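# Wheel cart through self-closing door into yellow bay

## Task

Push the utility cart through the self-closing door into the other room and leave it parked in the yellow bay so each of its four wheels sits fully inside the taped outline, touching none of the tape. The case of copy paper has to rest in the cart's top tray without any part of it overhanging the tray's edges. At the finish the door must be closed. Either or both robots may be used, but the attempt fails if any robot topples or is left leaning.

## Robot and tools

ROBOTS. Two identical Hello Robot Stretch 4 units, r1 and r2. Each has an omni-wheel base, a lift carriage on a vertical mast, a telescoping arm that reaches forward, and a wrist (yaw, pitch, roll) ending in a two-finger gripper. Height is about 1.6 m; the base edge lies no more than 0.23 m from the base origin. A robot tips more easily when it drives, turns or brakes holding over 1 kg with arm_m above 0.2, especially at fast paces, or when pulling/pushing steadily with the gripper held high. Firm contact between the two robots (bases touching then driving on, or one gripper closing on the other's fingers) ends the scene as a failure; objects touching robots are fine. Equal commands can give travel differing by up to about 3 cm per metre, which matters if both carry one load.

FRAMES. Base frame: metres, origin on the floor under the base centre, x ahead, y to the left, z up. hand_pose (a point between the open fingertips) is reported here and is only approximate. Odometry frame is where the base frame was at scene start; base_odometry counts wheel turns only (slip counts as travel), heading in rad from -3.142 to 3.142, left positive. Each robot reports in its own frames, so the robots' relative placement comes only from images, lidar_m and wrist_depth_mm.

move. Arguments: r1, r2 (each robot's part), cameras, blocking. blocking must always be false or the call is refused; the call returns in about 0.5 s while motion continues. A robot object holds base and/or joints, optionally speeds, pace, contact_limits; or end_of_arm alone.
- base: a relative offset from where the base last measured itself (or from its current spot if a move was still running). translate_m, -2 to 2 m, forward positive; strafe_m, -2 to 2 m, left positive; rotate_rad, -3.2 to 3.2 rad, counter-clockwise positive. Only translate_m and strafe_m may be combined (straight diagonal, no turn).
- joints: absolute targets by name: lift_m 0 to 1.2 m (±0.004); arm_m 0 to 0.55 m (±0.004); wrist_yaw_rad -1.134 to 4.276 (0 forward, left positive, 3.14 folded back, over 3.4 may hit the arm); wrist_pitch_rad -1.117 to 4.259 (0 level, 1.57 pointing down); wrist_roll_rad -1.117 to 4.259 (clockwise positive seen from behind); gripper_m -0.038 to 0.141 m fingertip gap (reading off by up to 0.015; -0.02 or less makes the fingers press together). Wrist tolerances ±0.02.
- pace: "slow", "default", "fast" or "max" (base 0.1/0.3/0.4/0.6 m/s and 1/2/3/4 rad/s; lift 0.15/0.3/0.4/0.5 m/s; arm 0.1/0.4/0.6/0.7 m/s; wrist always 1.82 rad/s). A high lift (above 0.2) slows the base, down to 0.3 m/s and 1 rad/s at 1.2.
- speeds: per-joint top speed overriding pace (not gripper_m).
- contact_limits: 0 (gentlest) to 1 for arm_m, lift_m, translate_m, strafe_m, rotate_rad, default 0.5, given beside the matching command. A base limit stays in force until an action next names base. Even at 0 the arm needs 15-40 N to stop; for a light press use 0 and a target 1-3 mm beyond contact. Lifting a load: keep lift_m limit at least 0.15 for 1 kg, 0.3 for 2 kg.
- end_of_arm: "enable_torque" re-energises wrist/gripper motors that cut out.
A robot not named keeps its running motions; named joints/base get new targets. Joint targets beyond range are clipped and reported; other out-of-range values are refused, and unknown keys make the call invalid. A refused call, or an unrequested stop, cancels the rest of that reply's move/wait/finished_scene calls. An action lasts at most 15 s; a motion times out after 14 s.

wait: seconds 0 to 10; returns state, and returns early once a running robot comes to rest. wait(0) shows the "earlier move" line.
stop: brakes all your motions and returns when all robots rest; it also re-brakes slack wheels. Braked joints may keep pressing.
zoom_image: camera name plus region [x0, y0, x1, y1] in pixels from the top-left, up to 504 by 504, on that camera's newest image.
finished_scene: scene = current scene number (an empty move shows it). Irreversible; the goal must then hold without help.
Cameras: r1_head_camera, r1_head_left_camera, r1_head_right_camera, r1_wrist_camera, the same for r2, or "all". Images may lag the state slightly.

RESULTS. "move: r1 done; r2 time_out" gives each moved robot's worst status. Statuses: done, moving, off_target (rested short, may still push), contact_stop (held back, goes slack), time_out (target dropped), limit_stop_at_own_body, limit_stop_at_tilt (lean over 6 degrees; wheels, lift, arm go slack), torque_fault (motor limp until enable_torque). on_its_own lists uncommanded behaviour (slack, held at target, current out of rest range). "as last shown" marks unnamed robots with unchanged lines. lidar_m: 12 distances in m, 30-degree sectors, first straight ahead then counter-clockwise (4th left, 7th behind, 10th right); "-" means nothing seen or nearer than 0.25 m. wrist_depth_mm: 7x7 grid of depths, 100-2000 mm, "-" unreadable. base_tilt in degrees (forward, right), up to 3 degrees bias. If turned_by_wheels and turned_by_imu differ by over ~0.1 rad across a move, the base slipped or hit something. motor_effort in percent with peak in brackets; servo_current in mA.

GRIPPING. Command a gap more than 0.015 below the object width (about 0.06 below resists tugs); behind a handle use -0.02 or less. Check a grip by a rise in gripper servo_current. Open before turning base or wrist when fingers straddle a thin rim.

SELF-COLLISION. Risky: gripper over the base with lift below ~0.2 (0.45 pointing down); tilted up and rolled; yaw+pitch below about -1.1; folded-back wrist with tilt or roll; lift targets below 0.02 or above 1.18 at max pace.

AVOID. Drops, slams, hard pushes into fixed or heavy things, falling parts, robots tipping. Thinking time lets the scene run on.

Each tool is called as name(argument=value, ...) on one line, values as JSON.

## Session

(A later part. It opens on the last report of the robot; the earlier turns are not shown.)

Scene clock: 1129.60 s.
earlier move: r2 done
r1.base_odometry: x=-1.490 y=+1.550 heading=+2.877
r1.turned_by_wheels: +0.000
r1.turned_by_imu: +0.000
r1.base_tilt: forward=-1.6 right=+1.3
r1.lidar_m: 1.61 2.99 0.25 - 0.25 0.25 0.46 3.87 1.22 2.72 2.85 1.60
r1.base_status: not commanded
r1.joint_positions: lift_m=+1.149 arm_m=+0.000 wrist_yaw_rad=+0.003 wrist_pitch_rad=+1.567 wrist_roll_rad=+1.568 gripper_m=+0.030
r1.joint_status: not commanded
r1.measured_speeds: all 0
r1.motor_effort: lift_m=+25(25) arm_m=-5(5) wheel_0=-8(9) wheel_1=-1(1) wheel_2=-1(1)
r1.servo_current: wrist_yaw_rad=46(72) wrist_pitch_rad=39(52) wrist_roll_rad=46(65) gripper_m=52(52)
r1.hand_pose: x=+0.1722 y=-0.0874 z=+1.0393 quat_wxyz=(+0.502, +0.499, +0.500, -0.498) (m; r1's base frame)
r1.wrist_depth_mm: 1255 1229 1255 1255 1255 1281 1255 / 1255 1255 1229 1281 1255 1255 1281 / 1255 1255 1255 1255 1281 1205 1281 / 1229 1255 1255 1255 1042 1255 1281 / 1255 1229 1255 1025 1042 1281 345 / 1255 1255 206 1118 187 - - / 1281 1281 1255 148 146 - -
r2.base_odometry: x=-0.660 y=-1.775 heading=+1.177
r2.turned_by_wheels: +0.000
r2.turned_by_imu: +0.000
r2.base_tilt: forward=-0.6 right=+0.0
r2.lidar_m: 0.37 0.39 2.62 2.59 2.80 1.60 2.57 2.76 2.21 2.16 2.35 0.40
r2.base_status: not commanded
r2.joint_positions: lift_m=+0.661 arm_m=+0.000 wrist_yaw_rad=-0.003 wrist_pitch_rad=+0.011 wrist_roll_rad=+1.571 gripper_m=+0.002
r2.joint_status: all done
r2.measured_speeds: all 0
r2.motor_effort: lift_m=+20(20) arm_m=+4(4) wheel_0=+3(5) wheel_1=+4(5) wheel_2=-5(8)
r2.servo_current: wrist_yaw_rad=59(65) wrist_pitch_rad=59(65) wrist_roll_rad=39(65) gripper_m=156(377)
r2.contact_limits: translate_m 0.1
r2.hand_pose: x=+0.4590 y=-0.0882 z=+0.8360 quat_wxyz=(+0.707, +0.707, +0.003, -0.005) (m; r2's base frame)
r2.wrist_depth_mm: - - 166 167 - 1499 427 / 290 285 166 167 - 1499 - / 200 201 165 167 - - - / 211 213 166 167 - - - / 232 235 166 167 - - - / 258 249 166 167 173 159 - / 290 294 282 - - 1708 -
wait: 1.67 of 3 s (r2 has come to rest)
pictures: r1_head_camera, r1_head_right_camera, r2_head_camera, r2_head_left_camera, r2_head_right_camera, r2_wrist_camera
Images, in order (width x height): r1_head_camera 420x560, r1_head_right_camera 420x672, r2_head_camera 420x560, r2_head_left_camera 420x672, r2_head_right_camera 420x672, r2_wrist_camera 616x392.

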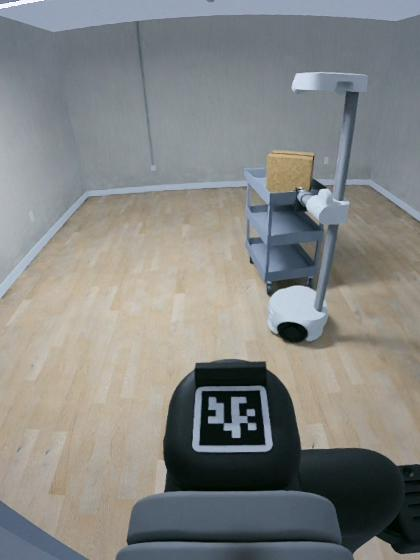

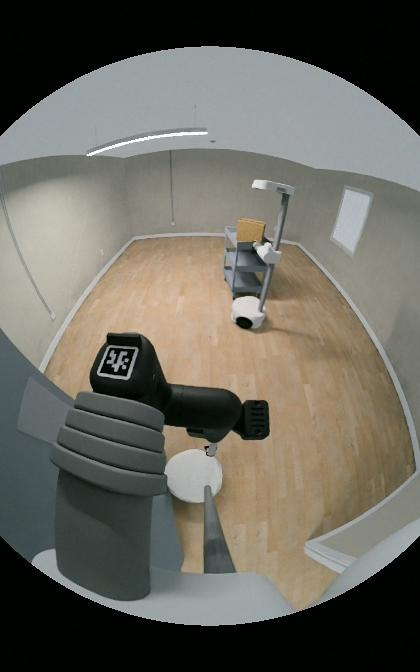

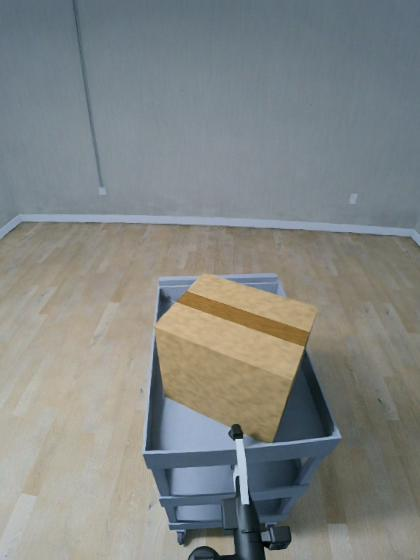

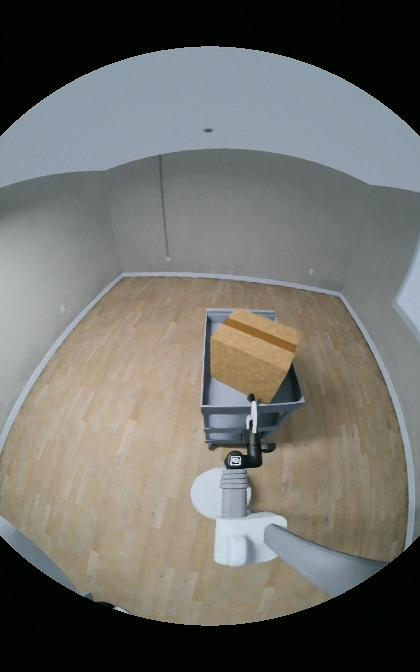

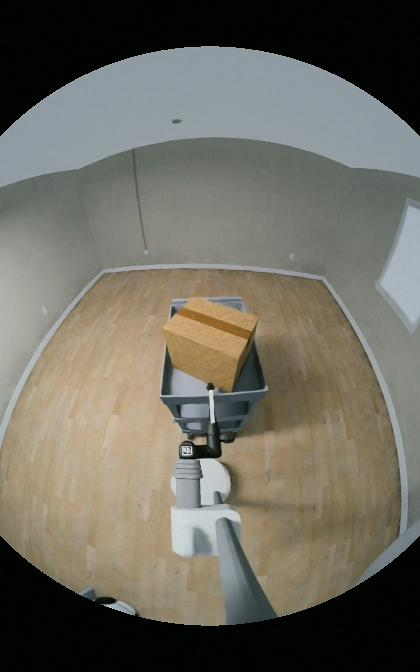

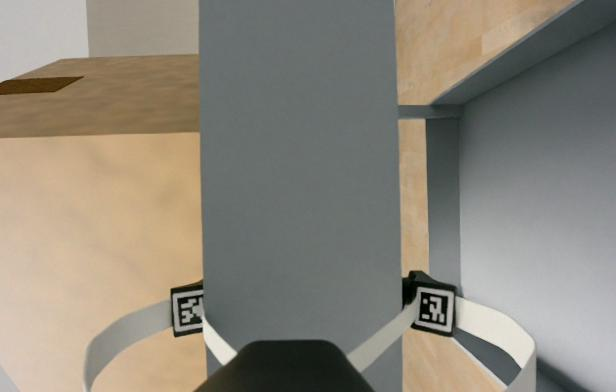

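move(blocking=false, r2={"base":{"translate_m":-1.1},"pace":"slow"})

wait(seconds=10)

wait(seconds=3, cameras=["r1_head_camera","r1_head_right_camera","r2_head_camera","r2_wrist_camera","r2_head_left_camera","r2_head_right_camera"])

Scene clock: 1140.60 s.
move: r2 moving
r1: as last shown
r1.lidar_m: 1.62 3.00 0.25 - 0.25 0.25 0.45 3.88 1.22 2.68 2.83 1.59
r1.servo_current: wrist_yaw_rad=52(59) wrist_pitch_rad=39(46) wrist_roll_rad=52(52) gripper_m=52(52)
r1.wrist_depth_mm: 1255 1281 1255 1205 1281 1255 1229 / 1255 1255 1229 1281 1255 1255 1255 / 1255 1229 1255 1255 1229 1255 1255 / 1255 1255 1255 1255 1025 1255 1229 / 1281 1255 1255 1060 1060 1255 347 / 1281 1255 207 1160 187 - - / 1255 1255 1255 147 146 - -
r2.base_odometry: x=-0.665 y=-1.786 heading=+1.177
r2.turned_by_wheels: +0.000
r2.turned_by_imu: +0.000
r2.base_tilt: forward=-0.6 right=+0.1
r2.lidar_m: 0.38 0.39 2.64 2.58 2.81 1.58 2.56 2.73 2.20 2.15 2.34 0.41
r2.base_status: translate_m moving
r2.joint_positions: lift_m=+0.661 arm_m=+0.000 wrist_yaw_rad=-0.002 wrist_pitch_rad=+0.011 wrist_roll_rad=+1.571 gripper_m=+0.002
r2.joint_status: not commanded
r2.measured_speeds: translate_m=-0.049 strafe_m=+0.000 rotate_rad=+0.000 lift_m=+0.000 arm_m=+0.000 wrist_yaw_rad=+0.003 wrist_pitch_rad=+0.000 wrist_roll_rad=+0.000
r2.motor_effort: lift_m=+20(20) arm_m=+4(5) wheel_0=-5(9) wheel_1=-8(8) wheel_2=+11(11)
r2.servo_current: wrist_yaw_rad=46(59) wrist_pitch_rad=59(65) wrist_roll_rad=46(52) gripper_m=163(163)
r2.hand_pose: x=+0.4591 y=-0.0879 z=+0.8360 quat_wxyz=(+0.707, +0.707, +0.003, -0.004) (m; r2's base frame)
r2.wrist_depth_mm: - - 166 167 - 1537 424 / 290 283 166 167 - 1537 - / 200 201 166 167 - - - / 211 214 166 167 - - - / 230 236 166 167 - - - / 258 251 166 167 174 159 - / 290 294 282 - - 1708 -
pictures: none

Scene clock: 1150.60 s.
earlier move: r2 moving
r1.base_odometry: x=-1.490 y=+1.550 heading=+2.877
r1.turned_by_wheels: +0.000
r1.turned_by_imu: -0.001
r1.base_tilt: forward=-1.6 right=+1.3
r1.lidar_m: 4.99 3.00 0.25 - 0.25 0.25 0.42 3.86 1.22 2.71 0.85 0.80
r1.base_status: not commanded
r1.joint_positions: lift_m=+1.149 arm_m=+0.000 wrist_yaw_rad=+0.003 wrist_pitch_rad=+1.567 wrist_roll_rad=+1.568 gripper_m=+0.030
r1.joint_status: not commanded
r1.measured_speeds: all 0
r1.motor_effort: lift_m=+25(25) arm_m=-5(5) wheel_0=-8(9) wheel_1=-1(2) wheel_2=-1(1)
r1.servo_current: wrist_yaw_rad=52(72) wrist_pitch_rad=39(52) wrist_roll_rad=52(72) gripper_m=52(59)
r1.hand_pose: x=+0.1722 y=-0.0874 z=+1.0393 quat_wxyz=(+0.502, +0.499, +0.500, -0.498) (m; r1's base frame)
r1.wrist_depth_mm: 1060 1042 1255 1281 1281 1229 1255 / 1255 1160 1255 1308 1255 1255 1281 / 1281 1255 1229 1281 1281 1281 1255 / 1255 1255 1255 1281 1025 1229 1255 / 1281 1281 1229 1060 1025 1255 347 / 1255 1255 206 1138 187 - - / 1229 1255 1229 147 146 - -
r2.base_odometry: x=-1.044 y=-2.698 heading=+1.177
r2.turned_by_wheels: +0.000
r2.turned_by_imu: -0.001
r2.base_tilt: forward=-0.7 right=+0.0
r2.lidar_m: 0.41 3.45 2.75 2.71 0.78 0.85 1.57 1.67 2.08 2.05 2.20 0.38
r2.base_status: translate_m moving
r2.joint_positions: lift_m=+0.661 arm_m=+0.000 wrist_yaw_rad=-0.002 wrist_pitch_rad=+0.011 wrist_roll_rad=+1.569 gripper_m=+0.002
r2.joint_status: not commanded
r2.measured_speeds: translate_m=-0.100 strafe_m=+0.000 rotate_rad=-0.004 lift_m=+0.000 arm_m=+0.000 wrist_yaw_rad=+0.000 wrist_pitch_rad=+0.000 wrist_roll_rad=+0.000
r2.motor_effort: lift_m=+20(20) arm_m=+4(5) wheel_0=-5(14) wheel_1=-4(9) wheel_2=+6(13)
r2.servo_current: wrist_yaw_rad=39(65) wrist_pitch_rad=59(65) wrist_roll_rad=46(59) gripper_m=150(163)
r2.hand_pose: x=+0.4591 y=-0.0879 z=+0.8360 quat_wxyz=(+0.708, +0.707, +0.003, -0.004) (m; r2's base frame)
r2.wrist_depth_mm: 199 199 123 124 124 - - / 174 175 131 130 132 - - / 173 175 137 138 138 - - / 207 208 145 146 148 - - / 258 263 156 156 156 640 - / 370 307 167 167 170 164 - / - - - - - 1618 -
wait: 10.00 s; no rest
pictures: none

Scene clock: 1152.40 s.
earlier move: r2 done
r1.base_odometry: x=-1.490 y=+1.550 heading=+2.877
r1.turned_by_wheels: +0.000
r1.turned_by_imu: +0.000
r1.base_tilt: forward=-1.6 right=+1.3
r1.lidar_m: 4.98 2.97 0.25 - 0.25 0.25 0.47 3.87 1.20 2.70 0.75 0.72
r1.base_status: not commanded
r1.joint_positions: lift_m=+1.149 arm_m=+0.000 wrist_yaw_rad=+0.003 wrist_pitch_rad=+1.567 wrist_roll_rad=+1.568 gripper_m=+0.030
r1.joint_status: not commanded
r1.measured_speeds: all 0
r1.motor_effort: lift_m=+25(25) arm_m=-5(5) wheel_0=-9(9) wheel_1=-1(2) wheel_2=-1(1)
r1.servo_current: wrist_yaw_rad=46(72) wrist_pitch_rad=39(52) wrist_roll_rad=65(72) gripper_m=46(59)
r1.hand_pose: x=+0.1722 y=-0.0874 z=+1.0393 quat_wxyz=(+0.502, +0.499, +0.500, -0.498) (m; r1's base frame)
r1.wrist_depth_mm: 1255 1025 1281 1255 1255 1255 1255 / 1281 1118 1281 1255 1255 1255 1255 / 1281 1255 1229 1229 1229 1281 1255 / 1281 1281 1255 1255 1042 1255 1255 / 1255 1255 1281 1042 1042 1229 345 / 1255 1255 207 1160 187 - - / 1281 1281 1281 147 146 - -
r2.base_odometry: x=-1.082 y=-2.790 heading=+1.177
r2.turned_by_wheels: +0.000
r2.turned_by_imu: +0.000
r2.base_tilt: forward=-0.7 right=+0.0
r2.lidar_m: 0.39 3.47 2.76 2.71 0.72 0.88 1.44 1.57 2.05 2.02 0.45 0.37
r2.base_status: done
r2.joint_positions: lift_m=+0.661 arm_m=+0.000 wrist_yaw_rad=-0.002 wrist_pitch_rad=+0.011 wrist_roll_rad=+1.569 gripper_m=+0.002
r2.joint_status: not commanded
r2.measured_speeds: all 0
r2.motor_effort: lift_m=+20(20) arm_m=+4(5) wheel_0=-6(14) wheel_1=-5(9) wheel_2=+3(13)
r2.servo_current: wrist_yaw_rad=46(65) wrist_pitch_rad=59(65) wrist_roll_rad=65(65) gripper_m=156(163)
r2.hand_pose: x=+0.4591 y=-0.0879 z=+0.8360 quat_wxyz=(+0.708, +0.707, +0.003, -0.004) (m; r2's base frame)
r2.wrist_depth_mm: 188 183 114 116 116 - - / 165 165 124 122 124 - - / 167 171 129 132 131 - - / 208 209 142 142 142 - - / 271 274 154 153 153 597 - / - 362 171 166 168 165 - / - - - - - 1618 -
wait: 1.80 of 3 s (r2 has come to rest)
pictures: r1_head_camera, r1_head_right_camera, r2_head_camera, r2_head_left_camera, r2_head_right_camera, r2_wrist_camera
Images, in order (width x height): r1_head_camera 420x560, r1_head_right_camera 420x672, r2_head_camera 420x560, r2_head_left_camera 420x672, r2_head_right_camera 420x672, r2_wrist_camera 616x392.

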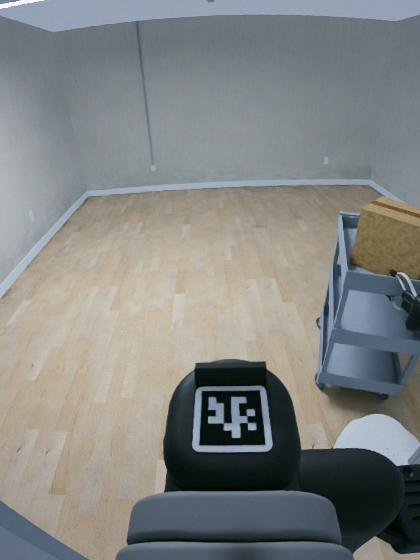

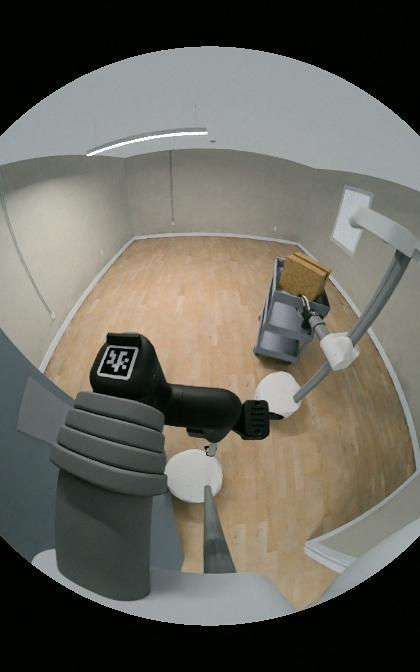

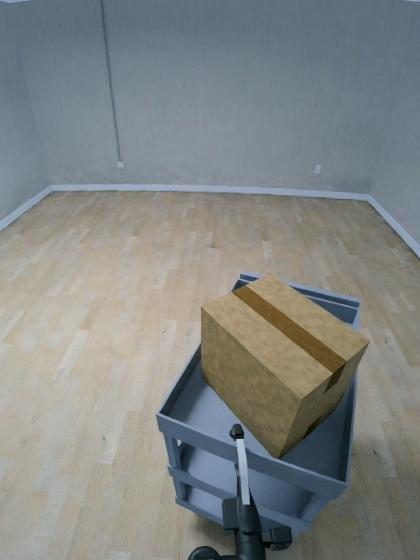

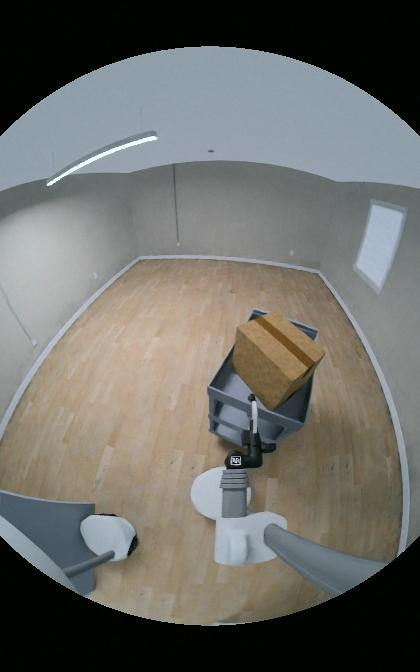

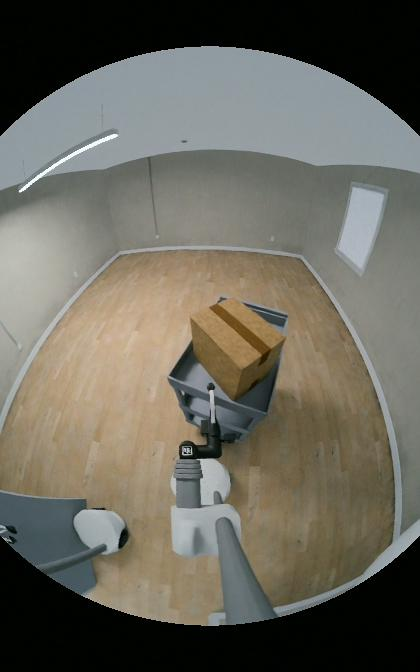

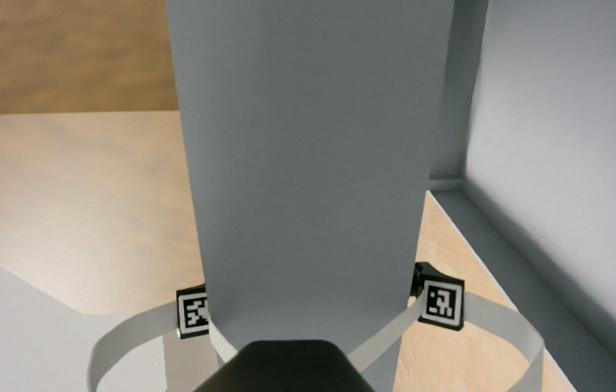

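move(blocking=false, r2={"base":{"translate_m":-0.5},"joints":{"wrist_yaw_rad":0.35},"speeds":{"wrist_yaw_rad":0.08},"pace":"slow"})

wait(seconds=7, cameras=["r1_head_right_camera","r2_head_camera","r2_head_left_camera","r2_head_right_camera"])

Scene clock: 1216.23 s.
move: r2 moving
r1: as last shown
r1.lidar_m: 4.95 2.99 0.25 - 0.25 0.25 0.48 3.86 1.20 2.71 0.72 0.74
r1.motor_effort: lift_m=+25(25) arm_m=-5(5) wheel_0=-9(9) wheel_1=-1(1) wheel_2=-1(1)
r1.servo_current: wrist_yaw_rad=46(65) wrist_pitch_rad=46(46) wrist_roll_rad=46(59) gripper_m=39(52)
r1.wrist_depth_mm: 1255 1042 1229 1229 1255 1281 1255 / 1255 1078 1255 1281 1255 1255 1229 / 1255 1229 1255 1281 1255 1255 1255 / 1255 1255 1281 1281 1042 1281 1255 / 1255 1255 1255 1042 1042 1255 347 / 1255 1281 207 1138 187 - - / 1281 1255 1255 148 146 - -
r2.base_odometry: x=-1.087 y=-2.802 heading=+1.176
r2.turned_by_wheels: -0.001
r2.turned_by_imu: -0.001
r2.base_tilt: forward=-0.6 right=+0.0
r2.lidar_m: 0.40 3.48 2.75 2.70 0.71 0.84 1.46 1.54 2.04 2.02 0.45 0.37
r2.base_status: translate_m moving
r2.joint_positions: lift_m=+0.661 arm_m=+0.000 wrist_yaw_rad=+0.016 wrist_pitch_rad=+0.011 wrist_roll_rad=+1.569 gripper_m=+0.002
r2.joint_status: wrist_yaw_rad moving
r2.measured_speeds: translate_m=-0.050 strafe_m=-0.001 rotate_rad=-0.002 lift_m=+0.000 arm_m=+0.000 wrist_yaw_rad=+0.060 wrist_pitch_rad=+0.000 wrist_roll_rad=+0.000
r2.motor_effort: lift_m=+20(20) arm_m=+4(4) wheel_0=-15(15) wheel_1=-7(9) wheel_2=+8(9)
r2.servo_current: wrist_yaw_rad=124(130) wrist_pitch_rad=59(65) wrist_roll_rad=52(52) gripper_m=150(156)
r2.hand_pose: x=+0.4606 y=-0.0827 z=+0.8360 quat_wxyz=(+0.708, +0.706, +0.010, +0.002) (m; r2's base frame)
r2.wrist_depth_mm: 180 180 116 115 115 - - / 163 163 122 121 123 - - / 166 170 130 131 130 - - / 208 210 142 141 141 - - / 274 277 154 153 153 574 - / - 342 171 167 171 165 - / - - - - - 1537 -
pictures: none

Scene clock: 1222.00 s.
earlier move: r2 done
r1.base_odometry: x=-1.490 y=+1.550 heading=+2.877
r1.turned_by_wheels: +0.000
r1.turned_by_imu: +0.000
r1.base_tilt: forward=-1.5 right=+1.3
r1.lidar_m: 4.96 2.98 0.25 - 0.25 0.25 0.45 3.90 1.20 0.58 0.58 0.84
r1.base_status: not commanded
r1.joint_positions: lift_m=+1.149 arm_m=+0.000 wrist_yaw_rad=+0.003 wrist_pitch_rad=+1.567 wrist_roll_rad=+1.568 gripper_m=+0.030
r1.joint_status: not commanded
r1.measured_speeds: all 0
r1.motor_effort: lift_m=+25(25) arm_m=-5(5) wheel_0=-8(9) wheel_1=-1(2) wheel_2=-1(1)
r1.servo_current: wrist_yaw_rad=39(72) wrist_pitch_rad=52(52) wrist_roll_rad=46(72) gripper_m=46(52)
r1.hand_pose: x=+0.1722 y=-0.0874 z=+1.0393 quat_wxyz=(+0.502, +0.499, +0.500, -0.498) (m; r1's base frame)
r1.wrist_depth_mm: - 1255 1255 1060 1255 1281 1281 / 1255 1229 1255 1229 1229 1281 1281 / 1255 1255 1255 1255 1255 1229 1281 / 1255 1229 1229 1229 1060 1229 1229 / 1255 1229 1255 1042 1060 1255 345 / 1255 1281 207 1138 187 - - / 1255 1255 1281 147 146 - -
r2.base_odometry: x=-1.275 y=-3.251 heading=+1.176
r2.turned_by_wheels: +0.000
r2.turned_by_imu: -0.002
r2.base_tilt: forward=-0.7 right=+0.0
r2.lidar_m: 0.38 0.56 2.82 0.58 0.65 3.96 0.95 1.02 1.55 1.97 2.15 0.31
r2.base_status: done
r2.joint_positions: lift_m=+0.661 arm_m=+0.000 wrist_yaw_rad=+0.335 wrist_pitch_rad=+0.011 wrist_roll_rad=+1.569 gripper_m=+0.002
r2.joint_status: all done
r2.measured_speeds: all 0
r2.motor_effort: lift_m=+20(20) arm_m=+4(4) wheel_0=-5(16) wheel_1=-6(10) wheel_2=+5(9)
r2.servo_current: wrist_yaw_rad=91(312) wrist_pitch_rad=59(72) wrist_roll_rad=39(65) gripper_m=143(163)
r2.hand_pose: x=+0.4720 y=+0.0123 z=+0.8360 quat_wxyz=(+0.698, +0.696, +0.121, +0.114) (m; r2's base frame)
r2.wrist_depth_mm: - - - - - - - / 111 - - - - - - / 123 - - - - - - / 1808 - - - - - - / - - 112 113 - - 436 / - - 157 152 153 165 1138 / - - - - 329 340 -
wait: 5.77 of 7 s (r2 has come to rest)
pictures: r1_head_right_camera, r2_head_camera, r2_head_left_camera, r2_head_right_camera
Images, in order (width x height): r1_head_right_camera 420x672, r2_head_camera 420x560, r2_head_left_camera 420x672, r2_head_right_camera 420x672.

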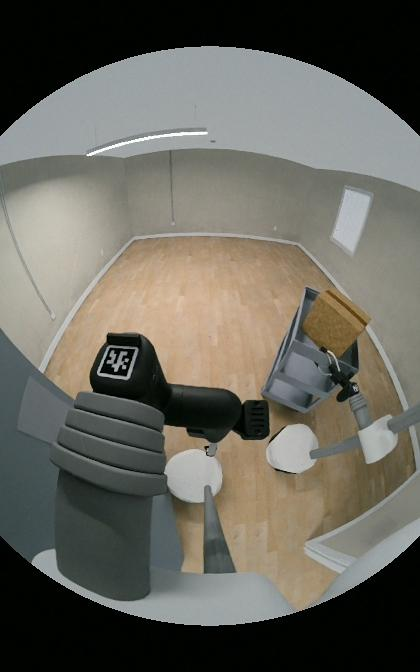

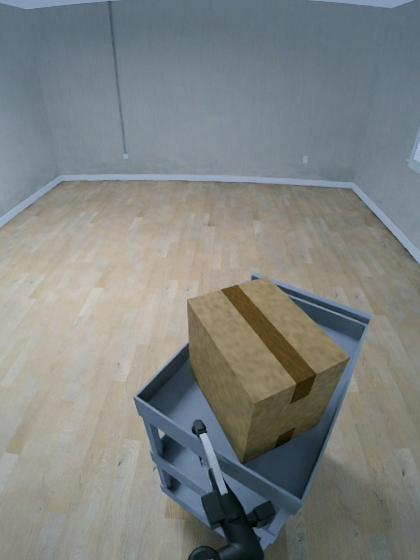

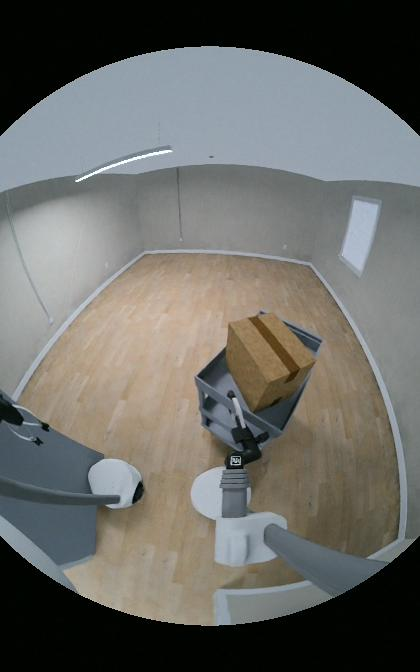

